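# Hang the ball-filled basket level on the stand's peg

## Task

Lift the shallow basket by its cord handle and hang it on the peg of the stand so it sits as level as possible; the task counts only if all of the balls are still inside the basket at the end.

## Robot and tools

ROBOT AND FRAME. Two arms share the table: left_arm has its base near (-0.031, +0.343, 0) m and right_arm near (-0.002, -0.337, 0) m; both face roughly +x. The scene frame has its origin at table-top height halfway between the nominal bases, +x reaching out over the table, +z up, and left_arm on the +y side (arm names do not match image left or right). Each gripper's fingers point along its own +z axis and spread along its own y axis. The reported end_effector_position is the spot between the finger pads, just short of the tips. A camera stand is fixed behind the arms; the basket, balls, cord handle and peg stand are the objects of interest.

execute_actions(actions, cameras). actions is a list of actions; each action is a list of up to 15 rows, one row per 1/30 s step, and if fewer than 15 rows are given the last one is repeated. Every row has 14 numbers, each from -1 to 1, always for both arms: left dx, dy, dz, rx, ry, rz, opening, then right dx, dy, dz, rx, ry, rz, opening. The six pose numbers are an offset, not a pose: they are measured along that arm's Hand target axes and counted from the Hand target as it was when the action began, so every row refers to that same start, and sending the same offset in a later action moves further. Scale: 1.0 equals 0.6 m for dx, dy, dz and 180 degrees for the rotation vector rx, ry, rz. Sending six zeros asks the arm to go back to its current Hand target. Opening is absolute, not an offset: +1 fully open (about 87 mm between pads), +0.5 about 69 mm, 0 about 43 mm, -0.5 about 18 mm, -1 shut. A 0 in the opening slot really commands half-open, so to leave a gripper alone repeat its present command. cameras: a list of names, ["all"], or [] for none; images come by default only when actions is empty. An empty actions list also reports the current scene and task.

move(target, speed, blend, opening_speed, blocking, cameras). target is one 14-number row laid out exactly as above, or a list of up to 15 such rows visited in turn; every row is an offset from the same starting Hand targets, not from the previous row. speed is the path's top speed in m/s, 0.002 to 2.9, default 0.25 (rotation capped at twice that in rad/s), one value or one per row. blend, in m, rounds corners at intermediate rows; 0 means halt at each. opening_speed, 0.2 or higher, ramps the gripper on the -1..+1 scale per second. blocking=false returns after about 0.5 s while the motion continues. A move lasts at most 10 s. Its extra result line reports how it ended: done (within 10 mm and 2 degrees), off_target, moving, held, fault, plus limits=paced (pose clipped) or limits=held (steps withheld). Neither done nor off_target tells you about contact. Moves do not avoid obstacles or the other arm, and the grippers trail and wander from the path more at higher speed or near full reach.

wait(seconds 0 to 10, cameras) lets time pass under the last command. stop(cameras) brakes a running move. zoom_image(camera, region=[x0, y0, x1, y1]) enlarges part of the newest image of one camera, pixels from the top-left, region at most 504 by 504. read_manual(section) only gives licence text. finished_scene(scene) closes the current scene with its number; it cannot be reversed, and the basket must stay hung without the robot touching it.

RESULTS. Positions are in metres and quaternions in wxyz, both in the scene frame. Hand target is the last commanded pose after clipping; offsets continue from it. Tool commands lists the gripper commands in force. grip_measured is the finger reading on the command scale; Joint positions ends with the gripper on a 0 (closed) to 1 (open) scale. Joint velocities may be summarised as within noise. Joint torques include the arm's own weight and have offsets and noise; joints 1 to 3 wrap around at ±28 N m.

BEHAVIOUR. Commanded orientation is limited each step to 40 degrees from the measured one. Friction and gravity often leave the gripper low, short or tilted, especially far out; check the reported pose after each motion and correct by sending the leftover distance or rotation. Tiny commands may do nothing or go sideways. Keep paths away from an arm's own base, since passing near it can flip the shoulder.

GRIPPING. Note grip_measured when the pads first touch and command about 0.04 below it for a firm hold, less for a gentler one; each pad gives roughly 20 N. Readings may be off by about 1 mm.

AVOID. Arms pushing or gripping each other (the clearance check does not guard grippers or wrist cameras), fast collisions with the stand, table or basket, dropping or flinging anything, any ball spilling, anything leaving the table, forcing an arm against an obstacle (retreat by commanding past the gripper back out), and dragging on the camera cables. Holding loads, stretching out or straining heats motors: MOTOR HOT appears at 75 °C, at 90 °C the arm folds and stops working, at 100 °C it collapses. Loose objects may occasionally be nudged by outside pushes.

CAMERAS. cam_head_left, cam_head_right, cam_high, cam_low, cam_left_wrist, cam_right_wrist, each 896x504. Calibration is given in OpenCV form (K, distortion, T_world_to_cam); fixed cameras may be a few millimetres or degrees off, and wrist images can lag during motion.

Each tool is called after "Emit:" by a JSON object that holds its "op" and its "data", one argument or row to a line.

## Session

Emit:
{"op": "execute_actions", "data": {
  "actions": []
}}

Emit:
{"op": "zoom_image", "data": {
  "camera": "cam_high",
  "region": [310, 160, 560, 370]
}}

Scene clock: 0.00 s.
left_arm: end_effector_position=(+0.3336, +0.3137, +0.0521) grip_measured=+0.976 end_effector_quat_wxyz=(+0.605, +0.024, +0.795, -0.040) | right_arm: end_effector_position=(+0.3666, -0.3626, +0.0739) grip_measured=+1.000 end_effector_quat_wxyz=(+0.653, +0.063, +0.753, -0.039)
Joint positions: left_arm=[-0.027 1.535 0.244 1.022 0.031 -0.027 0.988] | right_arm=[-0.03 1.564 0.207 1.212 0.126 0.041 1]
Joint velocities: within noise
Joint torques (N m): no reading
Heat: left arm: 30 °C; right arm: 27 °C.
Hand target: left_arm +0.3381, +0.3134, +0.0604; +0.615, +0.024, +0.787, -0.040 | right_arm +0.3680, -0.3626, +0.0762; +0.656, +0.063, +0.751, -0.039
Tool commands: left_gripper/opening=+1.0 right_gripper/opening=+1.0
camera_calibration:
cam_left_wrist: T_world_to_cam=[[-0.109693, -0.992724, 0.0496612, 0.342334], [-0.905816, 0.0792696, -0.41619, 0.319207], [0.409226, -0.090637, -0.90792, 0.0817278], [0, 0, 0, 1]] pos_world=[0.293249, 0.321947, 0.190052]
cam_right_wrist: T_world_to_cam=[[-0.144276, -0.989523, -0.00542051, -0.309536], [-0.831293, 0.124173, -0.541787, 0.413992], [0.536784, -0.0736609, -0.840498, -0.0157291], [0, 0, 0, 1]] pos_world=[0.307933, -0.358858, 0.209398]

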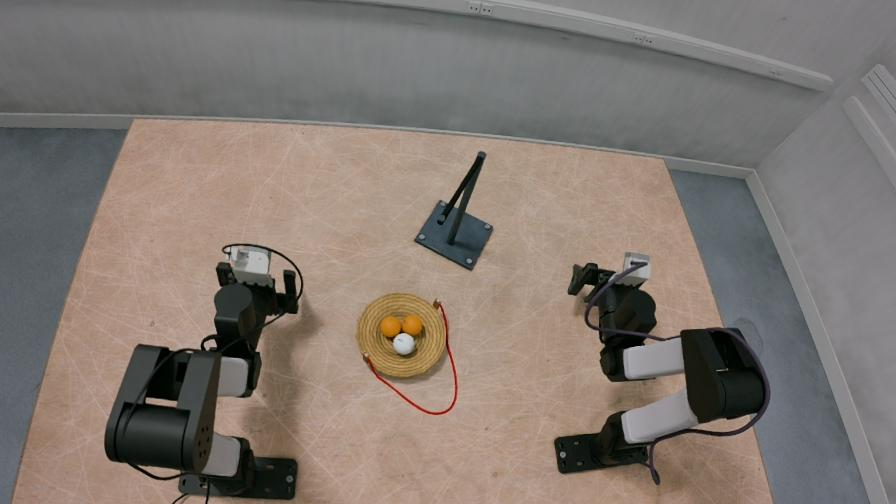

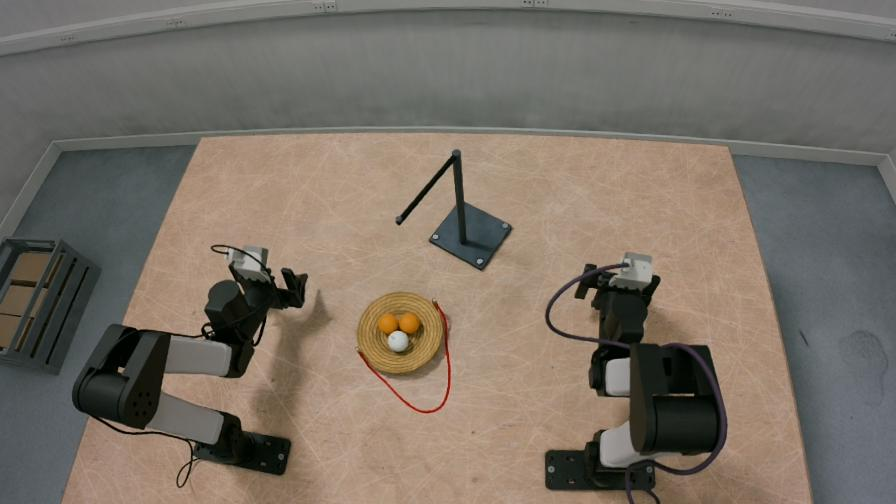

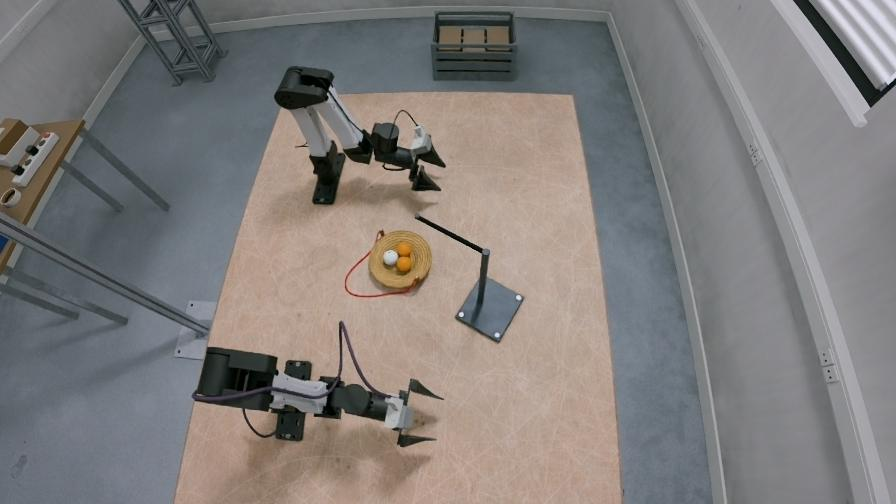

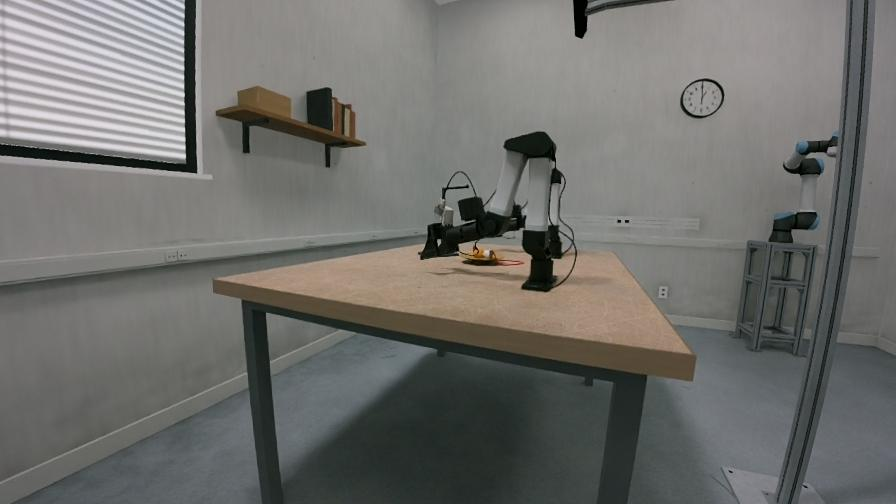

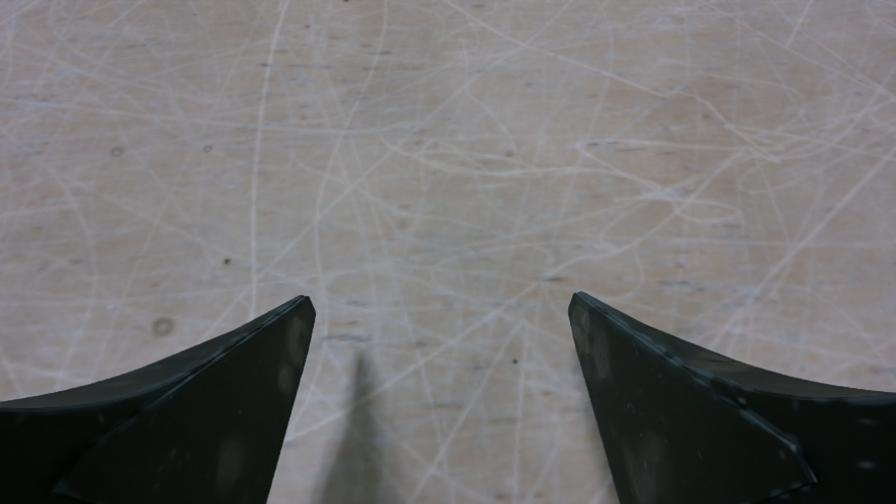

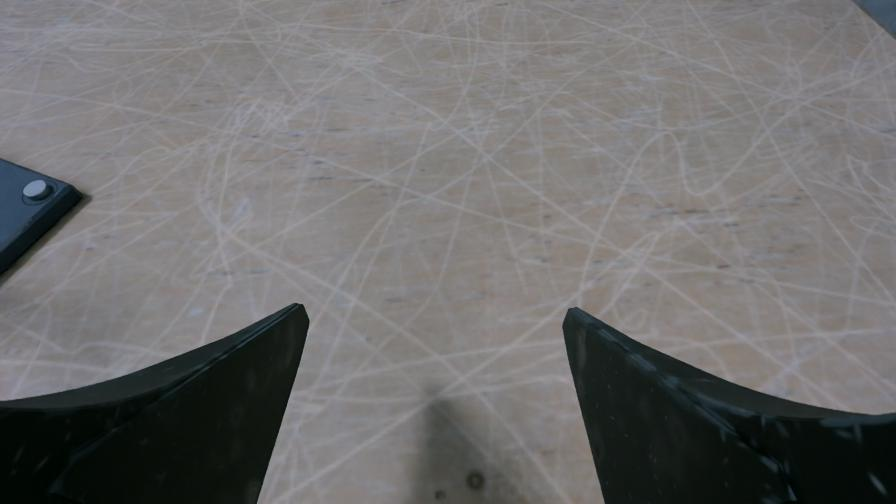

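Scaled by 2.016 from the camera's 896x504 image, which has a finer 1280x720 frame.

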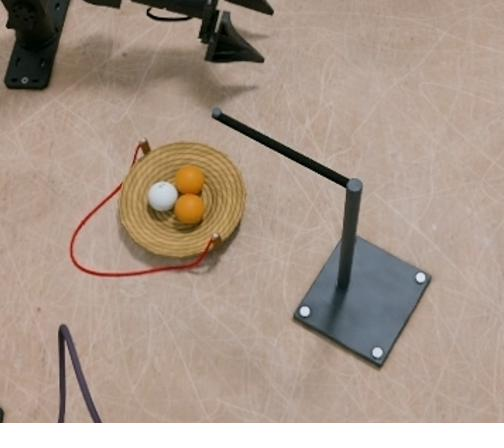

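Emit:
{"op": "move", "data": {
  "target": [
    [-0.2335,-0.1288,-0.216,0.0666,0.16,0.092,-0.3,-0.04,0.09,-0.05,-0.09,0.07,0.18,0.0],
    [-0.002,-0.6047,-0.3565,0.1666,0.4011,0.2304,-0.3,-0.1032,0.2288,-0.1123,-0.2361,0.1785,0.442,0.0]
  ],
  "speed": 0.3,
  "blend": [0.05,0],
  "cameras": ["cam_left_wrist","cam_right_wrist"]
}}

Emit:
{"op": "zoom_image", "data": {
  "camera": "cam_left_wrist",
  "region": [250, 0, 600, 260]
}}

Scene clock: 58.67 s.
left_arm: end_effector_position=(+0.1001, -0.0231, +0.1217) grip_measured=-0.300 end_effector_quat_wxyz=(-0.001, +0.446, +0.895, +0.008) | right_arm: end_effector_position=(+0.3333, -0.2235, +0.1525) grip_measured=+0.000 end_effector_quat_wxyz=(+0.304, +0.301, +0.641, +0.636)
Joint positions: left_arm=[-1.166 2.247 2.212 -1.548 -0.009 -0.278 0.35] | right_arm=[-0.148 1.63 0.305 1.318 -0.818 1.559 0.5]
Joint torques (N m): left_arm=[-0.13 -10.43 8.1 0.22 0.13 -0.33] | right_arm=[0.62 -2.73 3.23 1.92 -0.05 0.06]
Heat: left arm: 32 °C; right arm: 31 °C.
Hand target: left_arm +0.1002, -0.0280, +0.1251; +0.000, +0.443, +0.897, +0.000 | right_arm +0.3300, -0.2200, +0.1500; +0.297, +0.299, +0.641, +0.641
Off the commanded pose: left_arm 0.006 m, 1 deg | right_arm 0.005 m, 1 deg.
move: done
camera_calibration:
cam_left_wrist: T_world_to_cam=[[-0.793466, -0.608433, 0.0148288, 0.0604313], [-0.377317, 0.51089, 0.772414, -0.0242204], [-0.477538, 0.607289, -0.634947, 0.281555], [0, 0, 0, 1]] pos_world=[0.173265, -0.121843, 0.196584]
cam_right_wrist: T_world_to_cam=[[0.0107137, -0.0225472, -0.999688, 0.139822], [-0.999465, 0.0306484, -0.0114025, 0.365939], [0.0308959, 0.999276, -0.0222068, 0.362063], [0, 0, 0, 1]] pos_world=[0.353059, -0.369863, 0.151992]
Images, in order (width x height): cam_left_wrist 896x504, cam_right_wrist 896x504.

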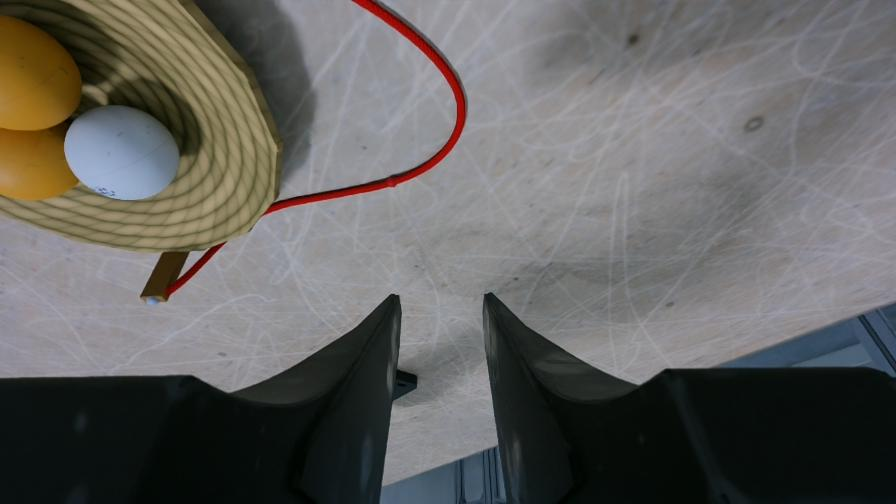

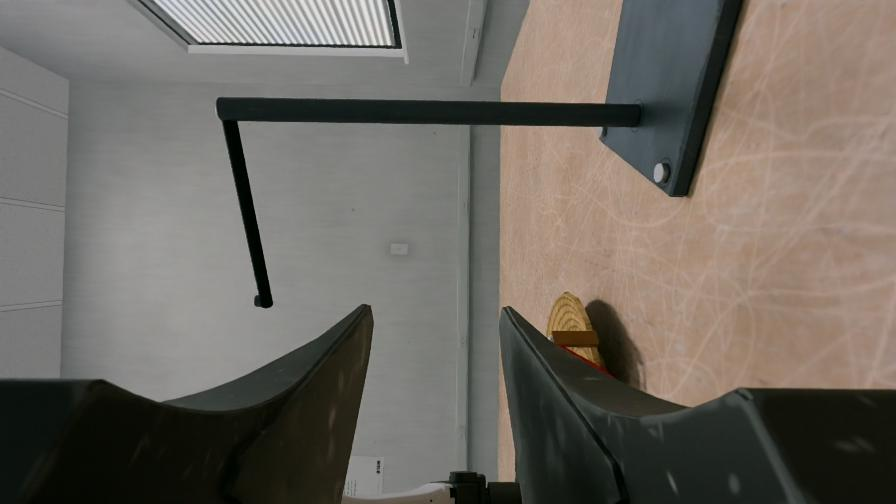

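Scaled by 1.440 from the camera's 896x504 image, which has a finer 1280x720 frame.

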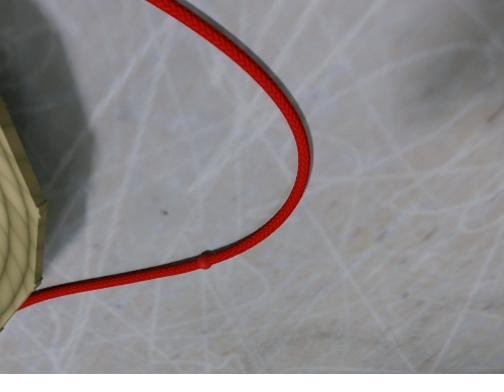

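Emit:
{"op": "move", "data": {
  "target": [
    [-0.0075,-0.0215,0.1502,0,0,0,-0.3,0,0,0,0,0,0,0.0],
    [-0.0075,-0.0215,0.2068,0,0,0,-0.3,0,0,0,0,0,0,0.0]
  ],
  "speed": [0.15,0.06],
  "blend": [0.01,0],
  "cameras": ["cam_left_wrist"]
}}

Emit:
{"op": "zoom_image", "data": {
  "camera": "cam_left_wrist",
  "region": [300, 160, 600, 380]
}}

Scene clock: 105.20 s.
left_arm: end_effector_position=(+0.0949, -0.0351, +0.0126) grip_measured=-0.300 end_effector_quat_wxyz=(-0.001, +0.444, +0.896, +0.004) | right_arm: end_effector_position=(+0.3333, -0.2235, +0.1526) grip_measured=+0.000 end_effector_quat_wxyz=(+0.304, +0.301, +0.641, +0.637)
Joint positions: left_arm=[-1.185 2.286 1.842 -1.134 -0.005 -0.303 0.35] | right_arm=[-0.148 1.63 0.305 1.319 -0.818 1.56 0.5]
Joint torques (N m): left_arm=[-0.68 -10.15 4.03 0.69 0.11 -0.36] | right_arm=[0.62 -2.66 3.26 1.96 -0.05 0.06]
Heat: left arm: 36 °C; right arm: 36 °C.
Hand target: left_arm +0.0927, -0.0395, +0.0010; +0.000, +0.443, +0.897, +0.000 | right_arm +0.3300, -0.2200, +0.1501; +0.297, +0.299, +0.641, +0.641
Off the commanded pose: left_arm 0.013 m, 1 deg | right_arm 0.005 m, 1 deg.
move: off_target (left_arm)
camera_calibration:
cam_left_wrist: T_world_to_cam=[[-0.789659, -0.61321, 0.0203087, 0.05009], [-0.379267, 0.513883, 0.769468, 0.0645364], [-0.482282, 0.599915, -0.638362, 0.217349], [0, 0, 0, 1]] pos_world=[0.168854, -0.132839, 0.0880714]
Images, in order (width x height): cam_left_wrist 896x504.

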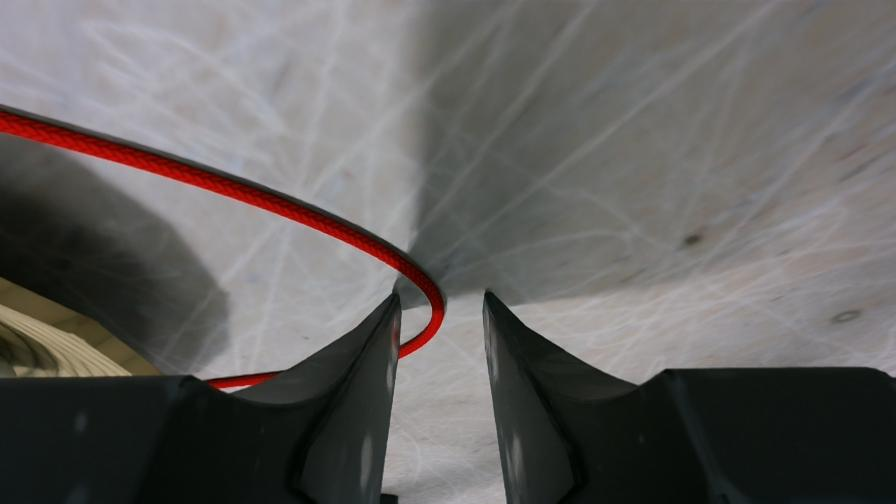

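Scaled by 1.680 from the camera's 896x504 image, which has a finer 1280x720 frame.

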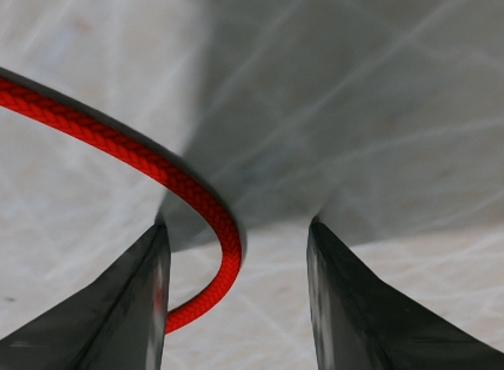

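Emit:
{"op": "move", "data": {
  "target": [
    [-0.006,0,0.0033,0,0,0,-0.3,0,0,0,0,0,0,0.0],
    [-0.006,0,0.0033,0,0,0,-1.0,0,0,0,0,0,0,0.0]
  ],
  "speed": 0.05,
  "opening_speed": 1.0,
  "cameras": ["cam_left_wrist"]
}}

Emit:
{"op": "zoom_image", "data": {
  "camera": "cam_left_wrist",
  "region": [200, 160, 560, 400]
}}

Scene clock: 118.27 s.
left_arm: end_effector_position=(+0.0950, -0.0354, +0.0126) grip_measured=-0.926 end_effector_quat_wxyz=(+0.000, +0.444, +0.896, +0.004) | right_arm: end_effector_position=(+0.3333, -0.2235, +0.1526) grip_measured=+0.000 end_effector_quat_wxyz=(+0.304, +0.301, +0.641, +0.637)
Joint positions: left_arm=[-1.185 2.286 1.842 -1.133 -0.005 -0.303 0.037] | right_arm=[-0.148 1.63 0.305 1.319 -0.818 1.56 0.5]
Joint torques (N m): left_arm=[-0.51 -8.85 5.5 0.66 0.09 -0.31] | right_arm=[0.58 -2.69 3.28 1.94 -0.05 0.06]
Heat: left arm: 36 °C; right arm: 37 °C.
Hand target: left_arm +0.0949, -0.0424, -0.0010; +0.000, +0.443, +0.897, +0.000 | right_arm +0.3300, -0.2200, +0.1501; +0.297, +0.299, +0.641, +0.641
Off the commanded pose: left_arm 0.015 m, 0 deg | right_arm 0.005 m, 1 deg.
move: off_target (left_arm); target 2's new opening was sent with left_arm's hand 0.015 m and 1 deg from that target
camera_calibration:
cam_left_wrist: T_world_to_cam=[[-0.789705, -0.613141, 0.0205883, 0.0499577], [-0.379591, 0.514713, 0.768753, 0.0647916], [-0.481951, 0.599273, -0.639214, 0.217466], [0, 0, 0, 1]] pos_world=[0.168854, -0.133039, 0.0881698]
Images, in order (width x height): cam_left_wrist 896x504.

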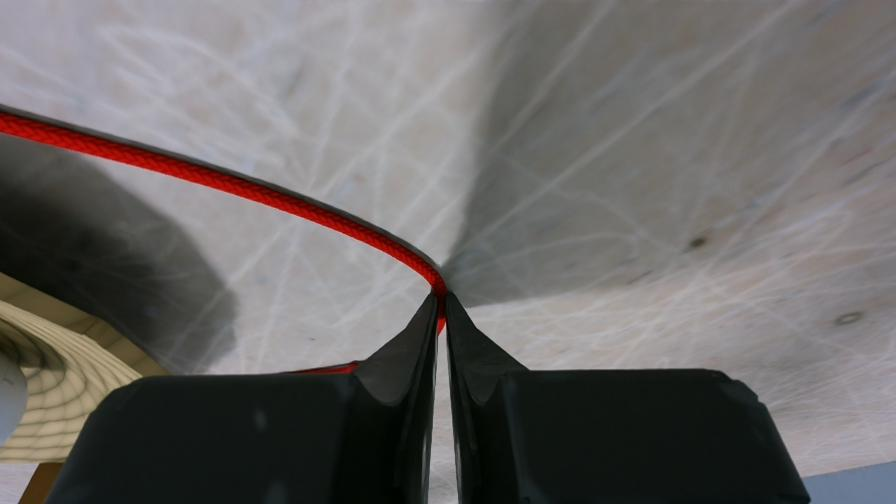

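Scaled by 1.400 from the camera's 896x504 image, which has a finer 1280x720 frame.

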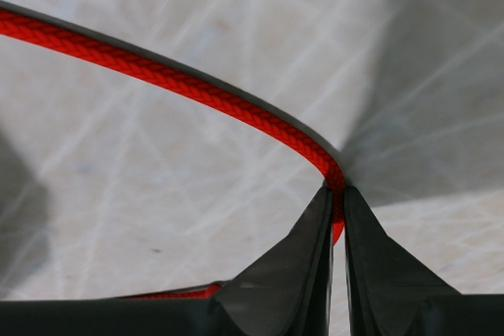

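Emit:
{"op": "move", "data": {
  "target": [
    [0.0043,0.0138,-0.085,0,0,0,-1.0,0,0,0,0,0,0,0.0],
    [-0.0057,0.2835,-0.4383,-0.2708,-0.1876,0.3529,-1.0,0,0,0,0,0,0,0.0]
  ],
  "speed": [0.1,0.2],
  "blend": [0.02,0],
  "cameras": ["cam_left_wrist","cam_high"]
}}

Scene clock: 202.53 s.
left_arm: end_effector_position=(+0.2310, +0.0575, +0.2544) grip_measured=-0.926 end_effector_quat_wxyz=(+0.395, +0.779, +0.430, +0.230) | right_arm: end_effector_position=(+0.3333, -0.2235, +0.1526) grip_measured=+0.000 end_effector_quat_wxyz=(+0.304, +0.301, +0.641, +0.637)
Joint positions: left_arm=[-1.092 1.374 1.26 -0.599 -0.469 1.221 0.037] | right_arm=[-0.148 1.63 0.305 1.319 -0.818 1.56 0.5]
Joint torques (N m): left_arm=[0.27 -7.54 5.86 1.66 0.02 -0.2] | right_arm=[0.62 -2.65 3.28 1.95 -0.04 0.05]
Heat: left arm: 37 °C; right arm: 39 °C.
Hand target: left_arm +0.2319, +0.0585, +0.2619; +0.411, +0.772, +0.428, +0.228 | right_arm +0.3300, -0.2200, +0.1501; +0.297, +0.299, +0.641, +0.641
Off the commanded pose: left_arm 0.008 m, 2 deg | right_arm 0.005 m, 1 deg.
move: done
camera_calibration:
cam_left_wrist: T_world_to_cam=[[-0.511552, 0.322471, -0.796446, 0.299164], [-0.190099, 0.861464, 0.470895, -0.105267], [0.83796, 0.392291, -0.379382, 0.0228587], [0, 0, 0, 1]] pos_world=[0.113872, -0.0147552, 0.29651]
Images, in order (width x height): cam_high 896x504, cam_left_wrist 896x504.

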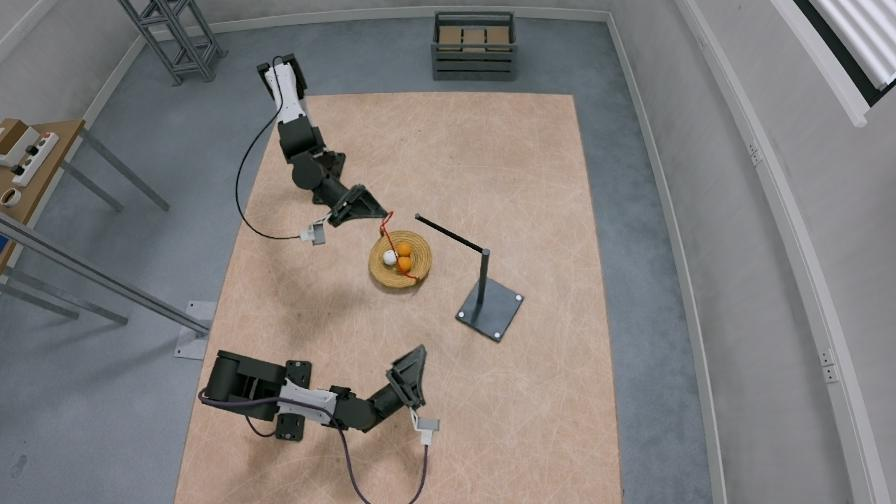

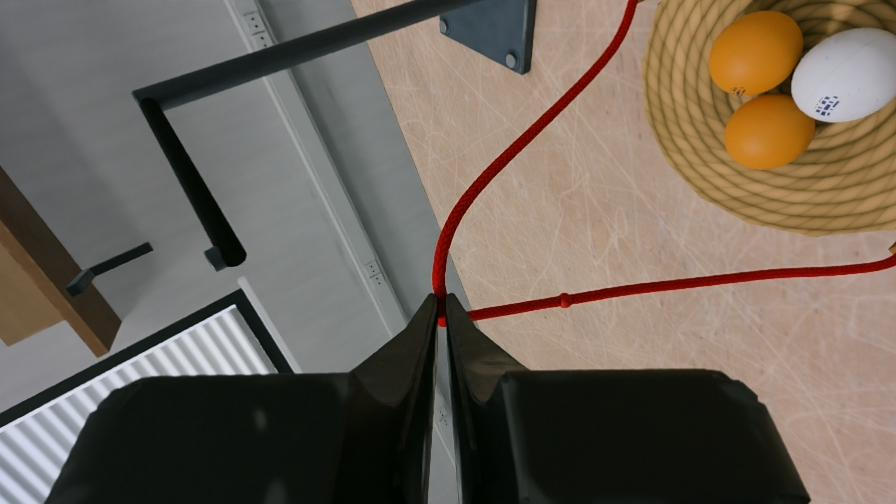

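Emit:
{"op": "move", "data": {
  "target": [0, 0.0484, -0.0326, 0, 0, 0, -1.0, 0, 0, 0, 0, 0, 0, 0.0],
  "speed": 0.005,
  "cameras": ["cam_high", "cam_low", "cam_left_wrist", "cam_right_wrist"]
}}

Scene clock: 265.83 s.
left_arm: end_effector_position=(+0.2267, +0.0638, +0.2758) grip_measured=-0.926 end_effector_quat_wxyz=(+0.384, +0.786, +0.428, +0.227) | right_arm: end_effector_position=(+0.3333, -0.2235, +0.1526) grip_measured=+0.000 end_effector_quat_wxyz=(+0.304, +0.301, +0.641, +0.637)
Joint positions: left_arm=[-1.092 1.374 1.364 -0.726 -0.46 1.223 0.037] | right_arm=[-0.148 1.63 0.305 1.319 -0.818 1.56 0.5]
Joint torques (N m): left_arm=[0.31 -5.31 10.28 1.54 -0.04 -0.23] | right_arm=[0.59 -2.73 3.23 1.94 -0.04 0.05]
Heat: left arm: 36 °C; right arm: 40 °C.
Hand target: left_arm +0.2319, +0.0585, +0.2970; +0.411, +0.772, +0.428, +0.228 | right_arm +0.3300, -0.2200, +0.1501; +0.297, +0.299, +0.641, +0.641
Off the commanded pose: left_arm 0.022 m, 3 deg | right_arm 0.005 m, 1 deg.
move: off_target (left_arm)
camera_calibration:
cam_left_wrist: T_world_to_cam=[[-0.520802, 0.343043, -0.78172, 0.308625], [-0.175944, 0.852917, 0.491505, -0.129912], [0.83535, 0.393515, -0.383844, 0.0338539], [0, 0, 0, 1]] pos_world=[0.109596, -0.0083899, 0.318105]
cam_right_wrist: T_world_to_cam=[[0.0109261, -0.0220536, -0.999697, 0.140031], [-0.999463, 0.0306496, -0.0115996, 0.36597], [0.0308961, 0.999287, -0.0217068, 0.361993], [0, 0, 0, 1]] pos_world=[0.353059, -0.369863, 0.152091]
Images, in order (width x height): cam_high 896x504, cam_low 896x504, cam_left_wrist 896x504, cam_right_wrist 896x504.

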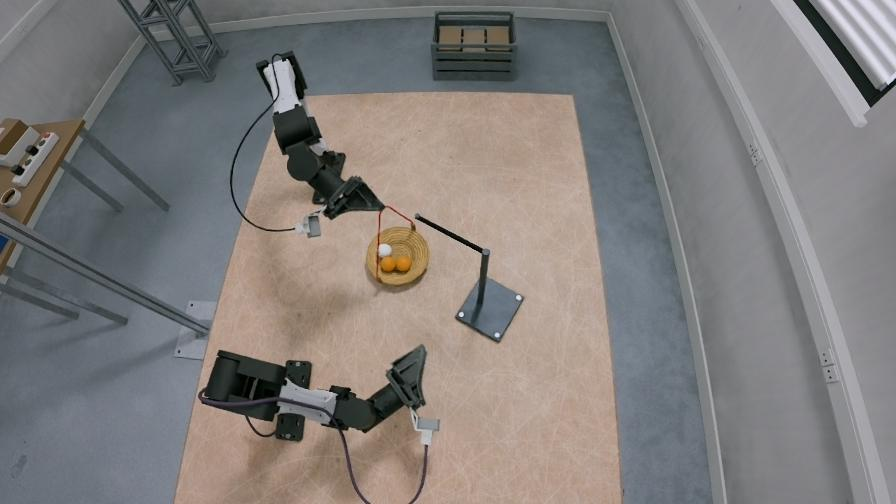

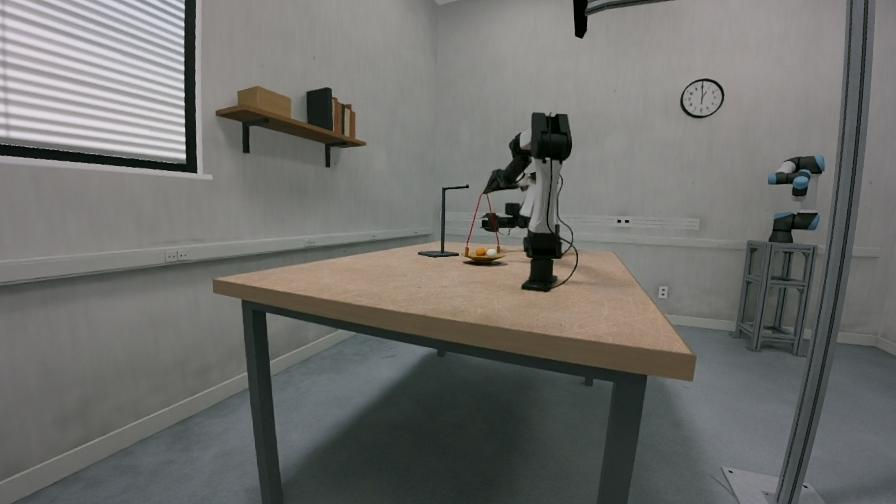

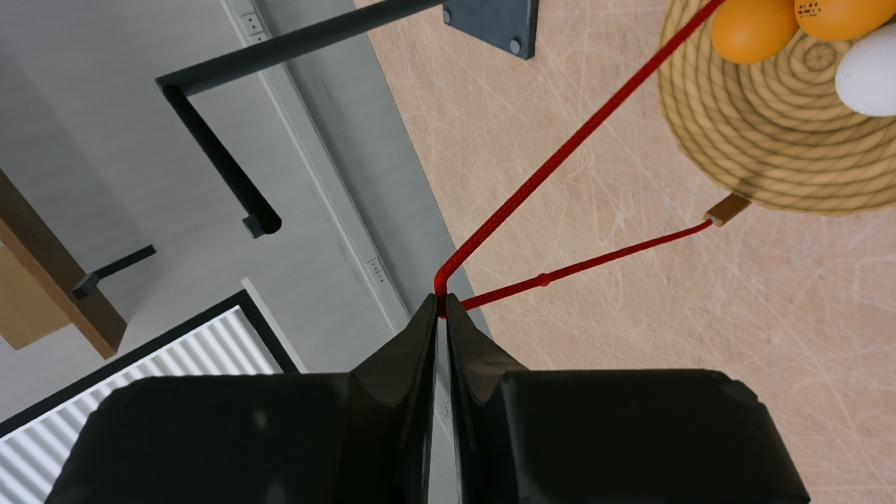

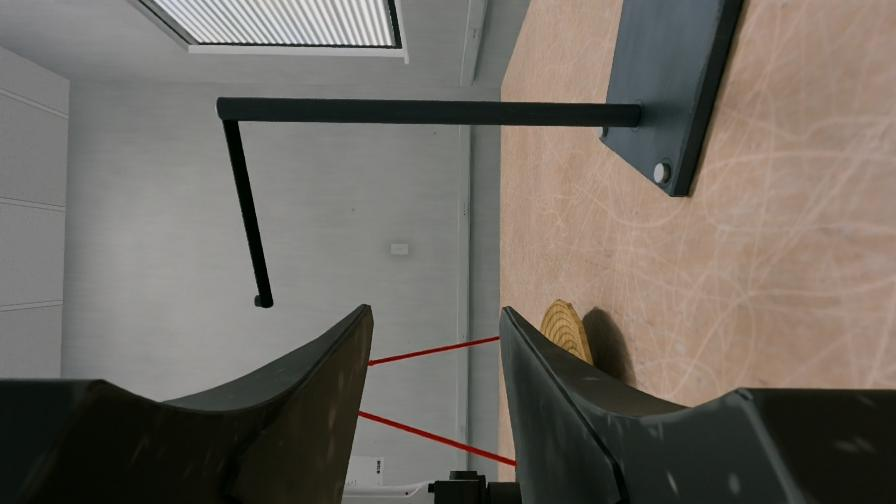

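Emit:
{"op": "zoom_image", "data": {
  "camera": "cam_right_wrist",
  "region": [340, 250, 700, 500]
}}

Emit:
{"op": "zoom_image", "data": {
  "camera": "cam_low",
  "region": [400, 160, 580, 290]
}}

Emit:
{"op": "zoom_image", "data": {
  "camera": "cam_high",
  "region": [320, 170, 500, 310]
}}

Scaled by 1.400 from the camera's 896x504 image, which has a finer 1280x720 frame.

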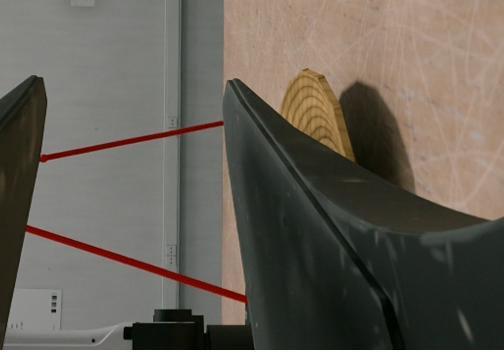

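Scaled by 2.800 from the camera's 896x504 image, which has a finer 1280x720 frame.

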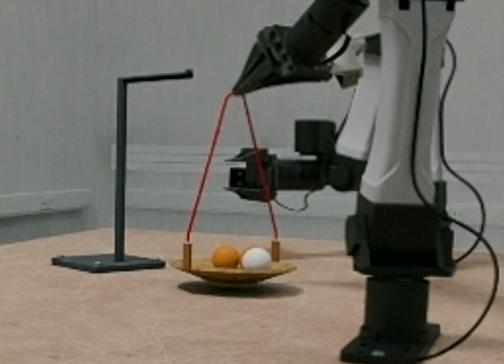

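Scaled by 2.800 from the camera's 896x504 image, which has a finer 1280x720 frame.

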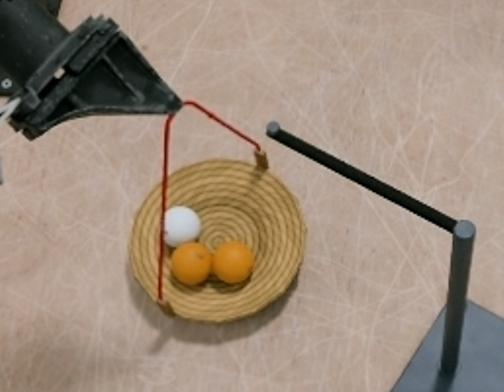

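Emit:
{"op": "move", "data": {
  "target": [-0.0058, 0.1131, -0.0648, 0, 0, 0, -1.0, 0, 0, 0, 0, 0, 0, 0.0],
  "speed": 0.045,
  "cameras": ["cam_high", "cam_low", "cam_left_wrist", "cam_right_wrist"]
}}

Scene clock: 294.33 s.
left_arm: end_effector_position=(+0.2308, +0.0549, +0.3579) grip_measured=-0.926 end_effector_quat_wxyz=(+0.388, +0.784, +0.428, +0.226) | right_arm: end_effector_position=(+0.3333, -0.2235, +0.1526) grip_measured=+0.000 end_effector_quat_wxyz=(+0.304, +0.301, +0.641, +0.637)
Joint positions: left_arm=[-1.092 1.527 1.846 -1.047 -0.46 1.223 0.037] | right_arm=[-0.148 1.63 0.305 1.319 -0.818 1.56 0.5]
Joint torques (N m): left_arm=[0.38 -5.68 9.09 1.61 -0.07 -0.23] | right_arm=[0.61 -2.73 3.28 1.95 -0.06 0.05]
Heat: left arm: 38 °C; right arm: 41 °C.
Hand target: left_arm +0.2349, +0.0525, +0.3750; +0.411, +0.772, +0.428, +0.228 | right_arm +0.3300, -0.2200, +0.1501; +0.297, +0.299, +0.641, +0.641
Off the commanded pose: left_arm 0.018 m, 3 deg | right_arm 0.005 m, 1 deg.
move: off_target (left_arm)
camera_calibration:
cam_left_wrist: T_world_to_cam=[[-0.518222, 0.337408, -0.785877, 0.379264], [-0.177282, 0.856552, 0.484654, -0.159375], [0.83667, 0.390481, -0.384067, 0.0653743], [0, 0, 0, 1]] pos_world=[0.113592, -0.0169813, 0.400405]
cam_right_wrist: T_world_to_cam=[[0.0109261, -0.0220536, -0.999697, 0.140031], [-0.999463, 0.0306496, -0.0115996, 0.36597], [0.0308961, 0.999287, -0.0217068, 0.361993], [0, 0, 0, 1]] pos_world=[0.353059, -0.369863, 0.152091]
Images, in order (width x height): cam_high 896x504, cam_low 896x504, cam_left_wrist 896x504, cam_right_wrist 896x504.

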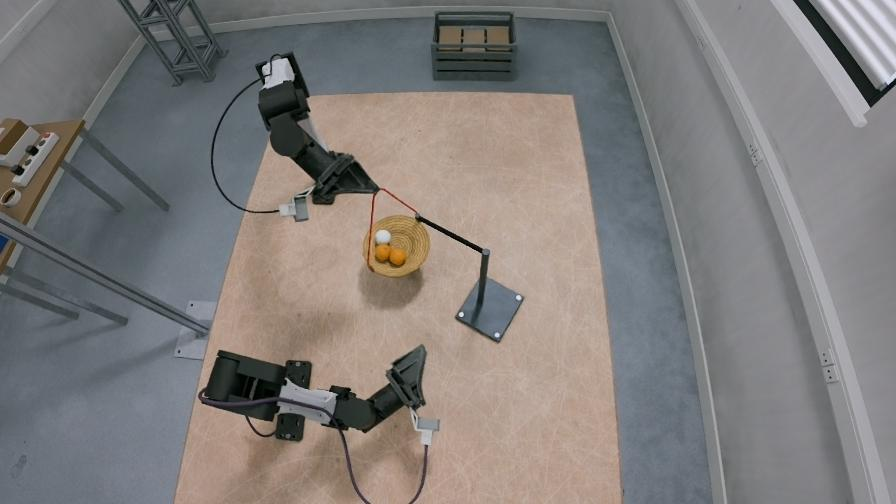

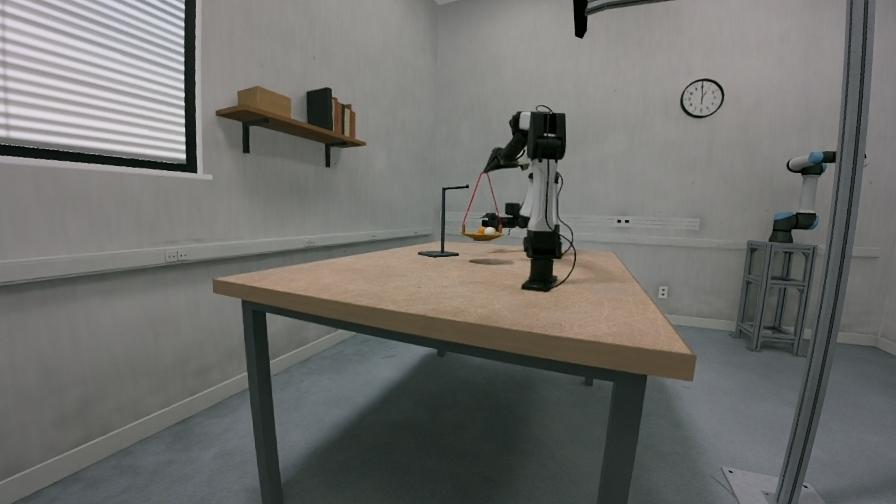

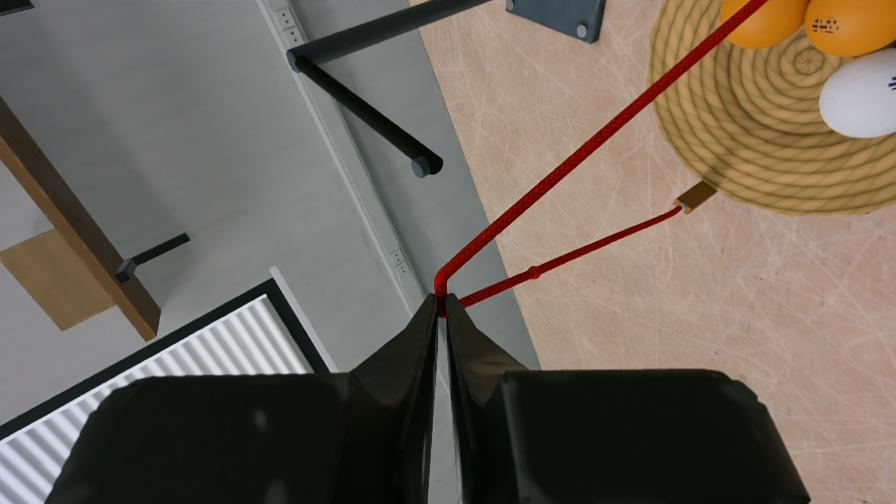

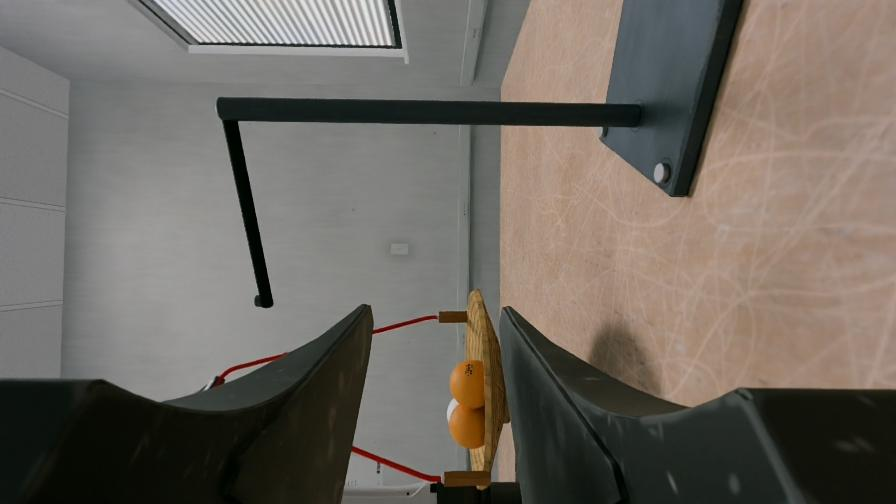

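Emit:
{"op": "zoom_image", "data": {
  "camera": "cam_left_wrist",
  "region": [270, 20, 520, 200]
}}

Emit:
{"op": "zoom_image", "data": {
  "camera": "cam_right_wrist",
  "region": [380, 270, 560, 504]
}}

Emit:
{"op": "zoom_image", "data": {
  "camera": "cam_high",
  "region": [340, 170, 500, 290]
}}

Scaled by 2.016 from the camera's 896x504 image, which has a finer 1280x720 frame.

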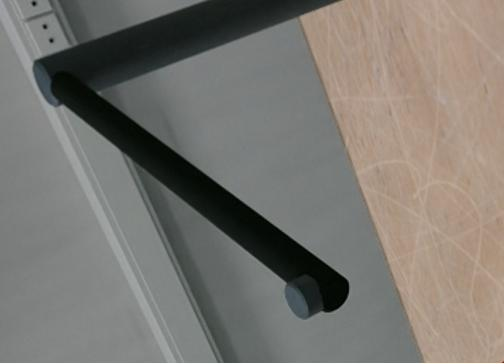

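Scaled by 2.154 from the camera's 896x504 image, which has a finer 1280x720 frame.

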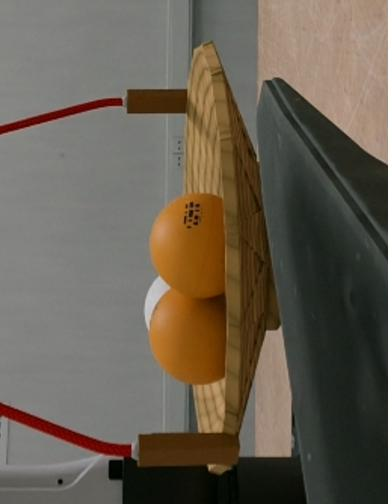

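Scaled by 3.150 from the camera's 896x504 image, which has a finer 1280x720 frame.

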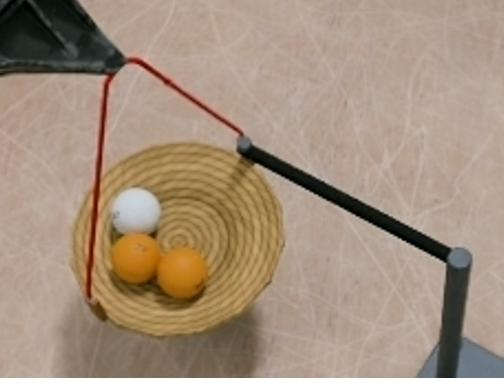

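Emit:
{"op": "move", "data": {
  "target": [
    [0.0264, 0.0282, 0.0417, 0, 0, 0, -1.0, 0, 0, 0, 0, 0, 0, 0.0],
    [0.0434, 0.1171, 0.1735, 0, 0, 0, -1.0, 0, 0, 0, 0, 0, 0, 0.0]
  ],
  "speed": 0.07,
  "blend": [0.015, 0],
  "cameras": ["cam_high", "cam_low", "cam_left_wrist", "cam_right_wrist"]
}}

Scene clock: 356.33 s.
left_arm: end_effector_position=(+0.3507, +0.0102, +0.3568) grip_measured=-0.926 end_effector_quat_wxyz=(+0.387, +0.783, +0.434, +0.221) | right_arm: end_effector_position=(+0.3333, -0.2235, +0.1526) grip_measured=+0.000 end_effector_quat_wxyz=(+0.304, +0.301, +0.641, +0.637)
Joint positions: left_arm=[-0.854 1.965 2.368 -1.08 -0.273 1.372 0.037] | right_arm=[-0.148 1.63 0.305 1.319 -0.818 1.56 0.5]
Joint torques (N m): left_arm=[0.34 -9.09 8.94 1.64 0.05 -0.2] | right_arm=[0.62 -2.7 3.25 1.93 -0.04 0.05]
Heat: left arm: 40 °C; right arm: 41 °C.
Hand target: left_arm +0.3552, +0.0081, +0.3750; +0.411, +0.772, +0.428, +0.228 | right_arm +0.3300, -0.2200, +0.1501; +0.297, +0.299, +0.641, +0.641
Off the commanded pose: left_arm 0.019 m, 3 deg | right_arm 0.005 m, 1 deg.
move: off_target (left_arm)
camera_calibration:
cam_left_wrist: T_world_to_cam=[[-0.530806, 0.329337, -0.780885, 0.458307], [-0.176781, 0.858111, 0.482073, -0.0986476], [0.82885, 0.393933, -0.39727, -0.0104601], [0, 0, 0, 1]] pos_world=[0.234503, -0.0621663, 0.401285]
cam_right_wrist: T_world_to_cam=[[0.0109261, -0.0220536, -0.999697, 0.140031], [-0.999463, 0.0306496, -0.0115996, 0.36597], [0.0308961, 0.999287, -0.0217068, 0.361993], [0, 0, 0, 1]] pos_world=[0.353059, -0.369863, 0.152091]
Images, in order (width x height): cam_high 896x504, cam_low 896x504, cam_left_wrist 896x504, cam_right_wrist 896x504.

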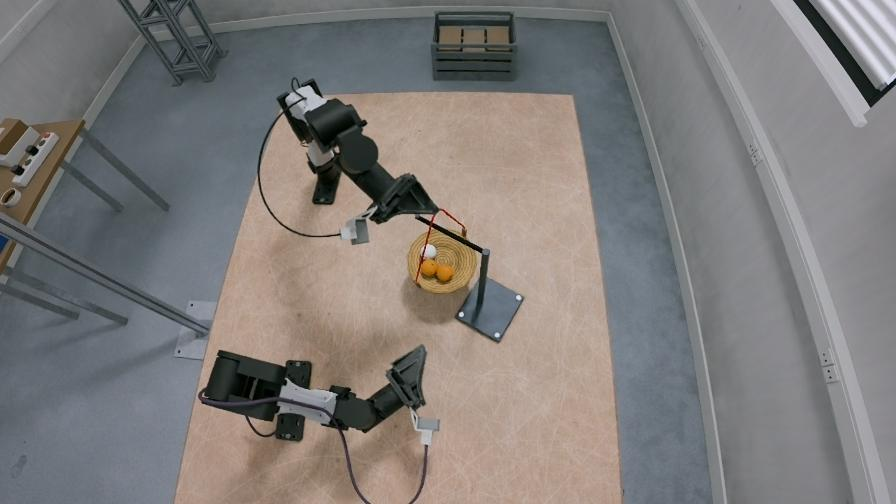

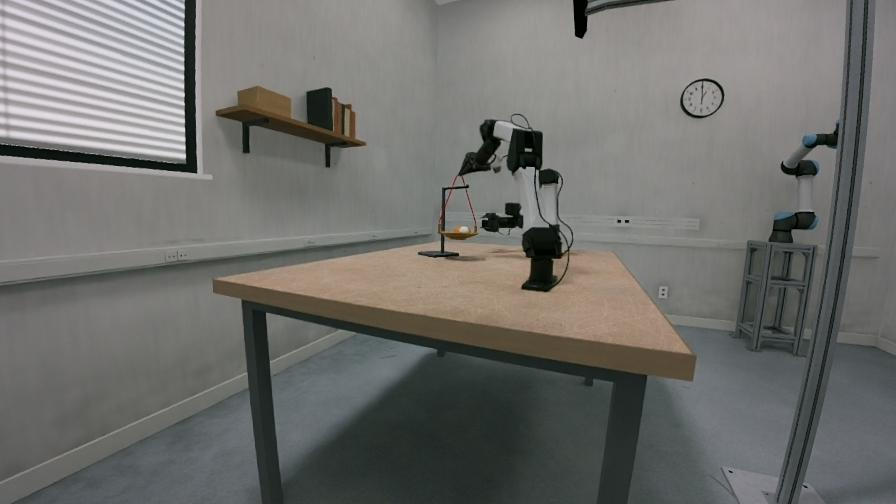

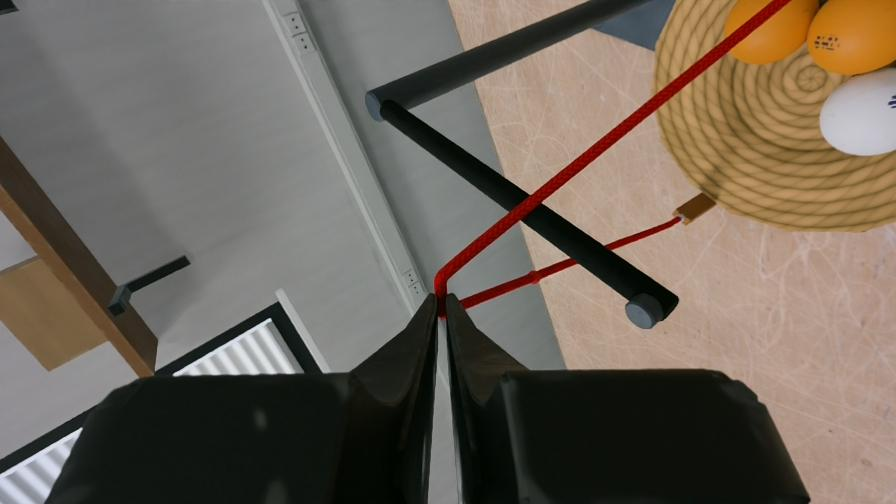

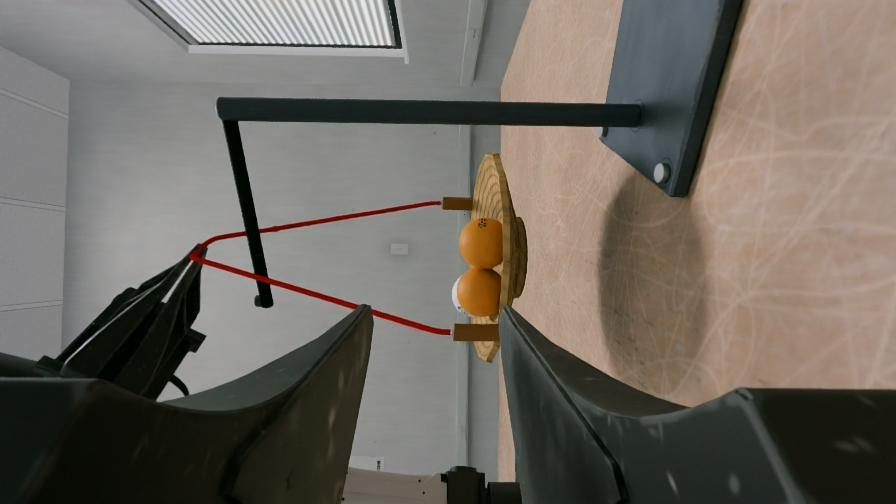

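Emit:
{"op": "zoom_image", "data": {
  "camera": "cam_left_wrist",
  "region": [350, 60, 750, 360]
}}

Emit:
{"op": "zoom_image", "data": {
  "camera": "cam_right_wrist",
  "region": [180, 130, 540, 370]
}}

Emit:
{"op": "zoom_image", "data": {
  "camera": "cam_high",
  "region": [380, 180, 520, 300]
}}

Scaled by 1.260 from the camera's 896x504 image, which has a finer 1280x720 frame.

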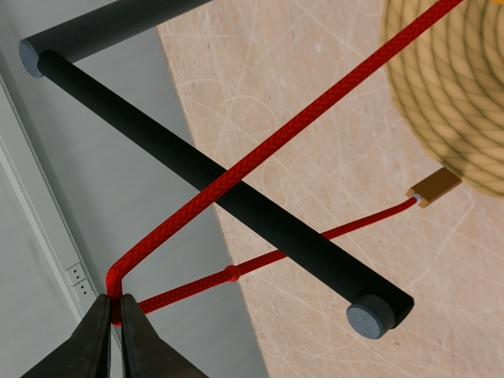

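Scaled by 1.400 from the camera's 896x504 image, which has a finer 1280x720 frame.

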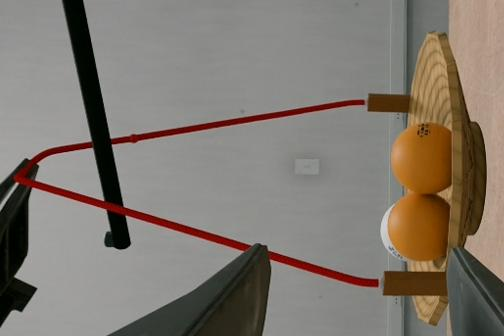

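Scaled by 3.600 from the camera's 896x504 image, which has a finer 1280x720 frame.

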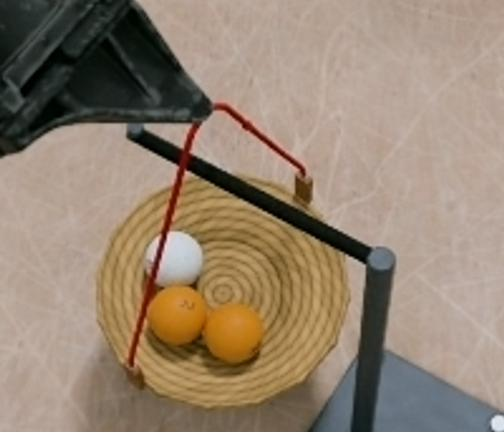

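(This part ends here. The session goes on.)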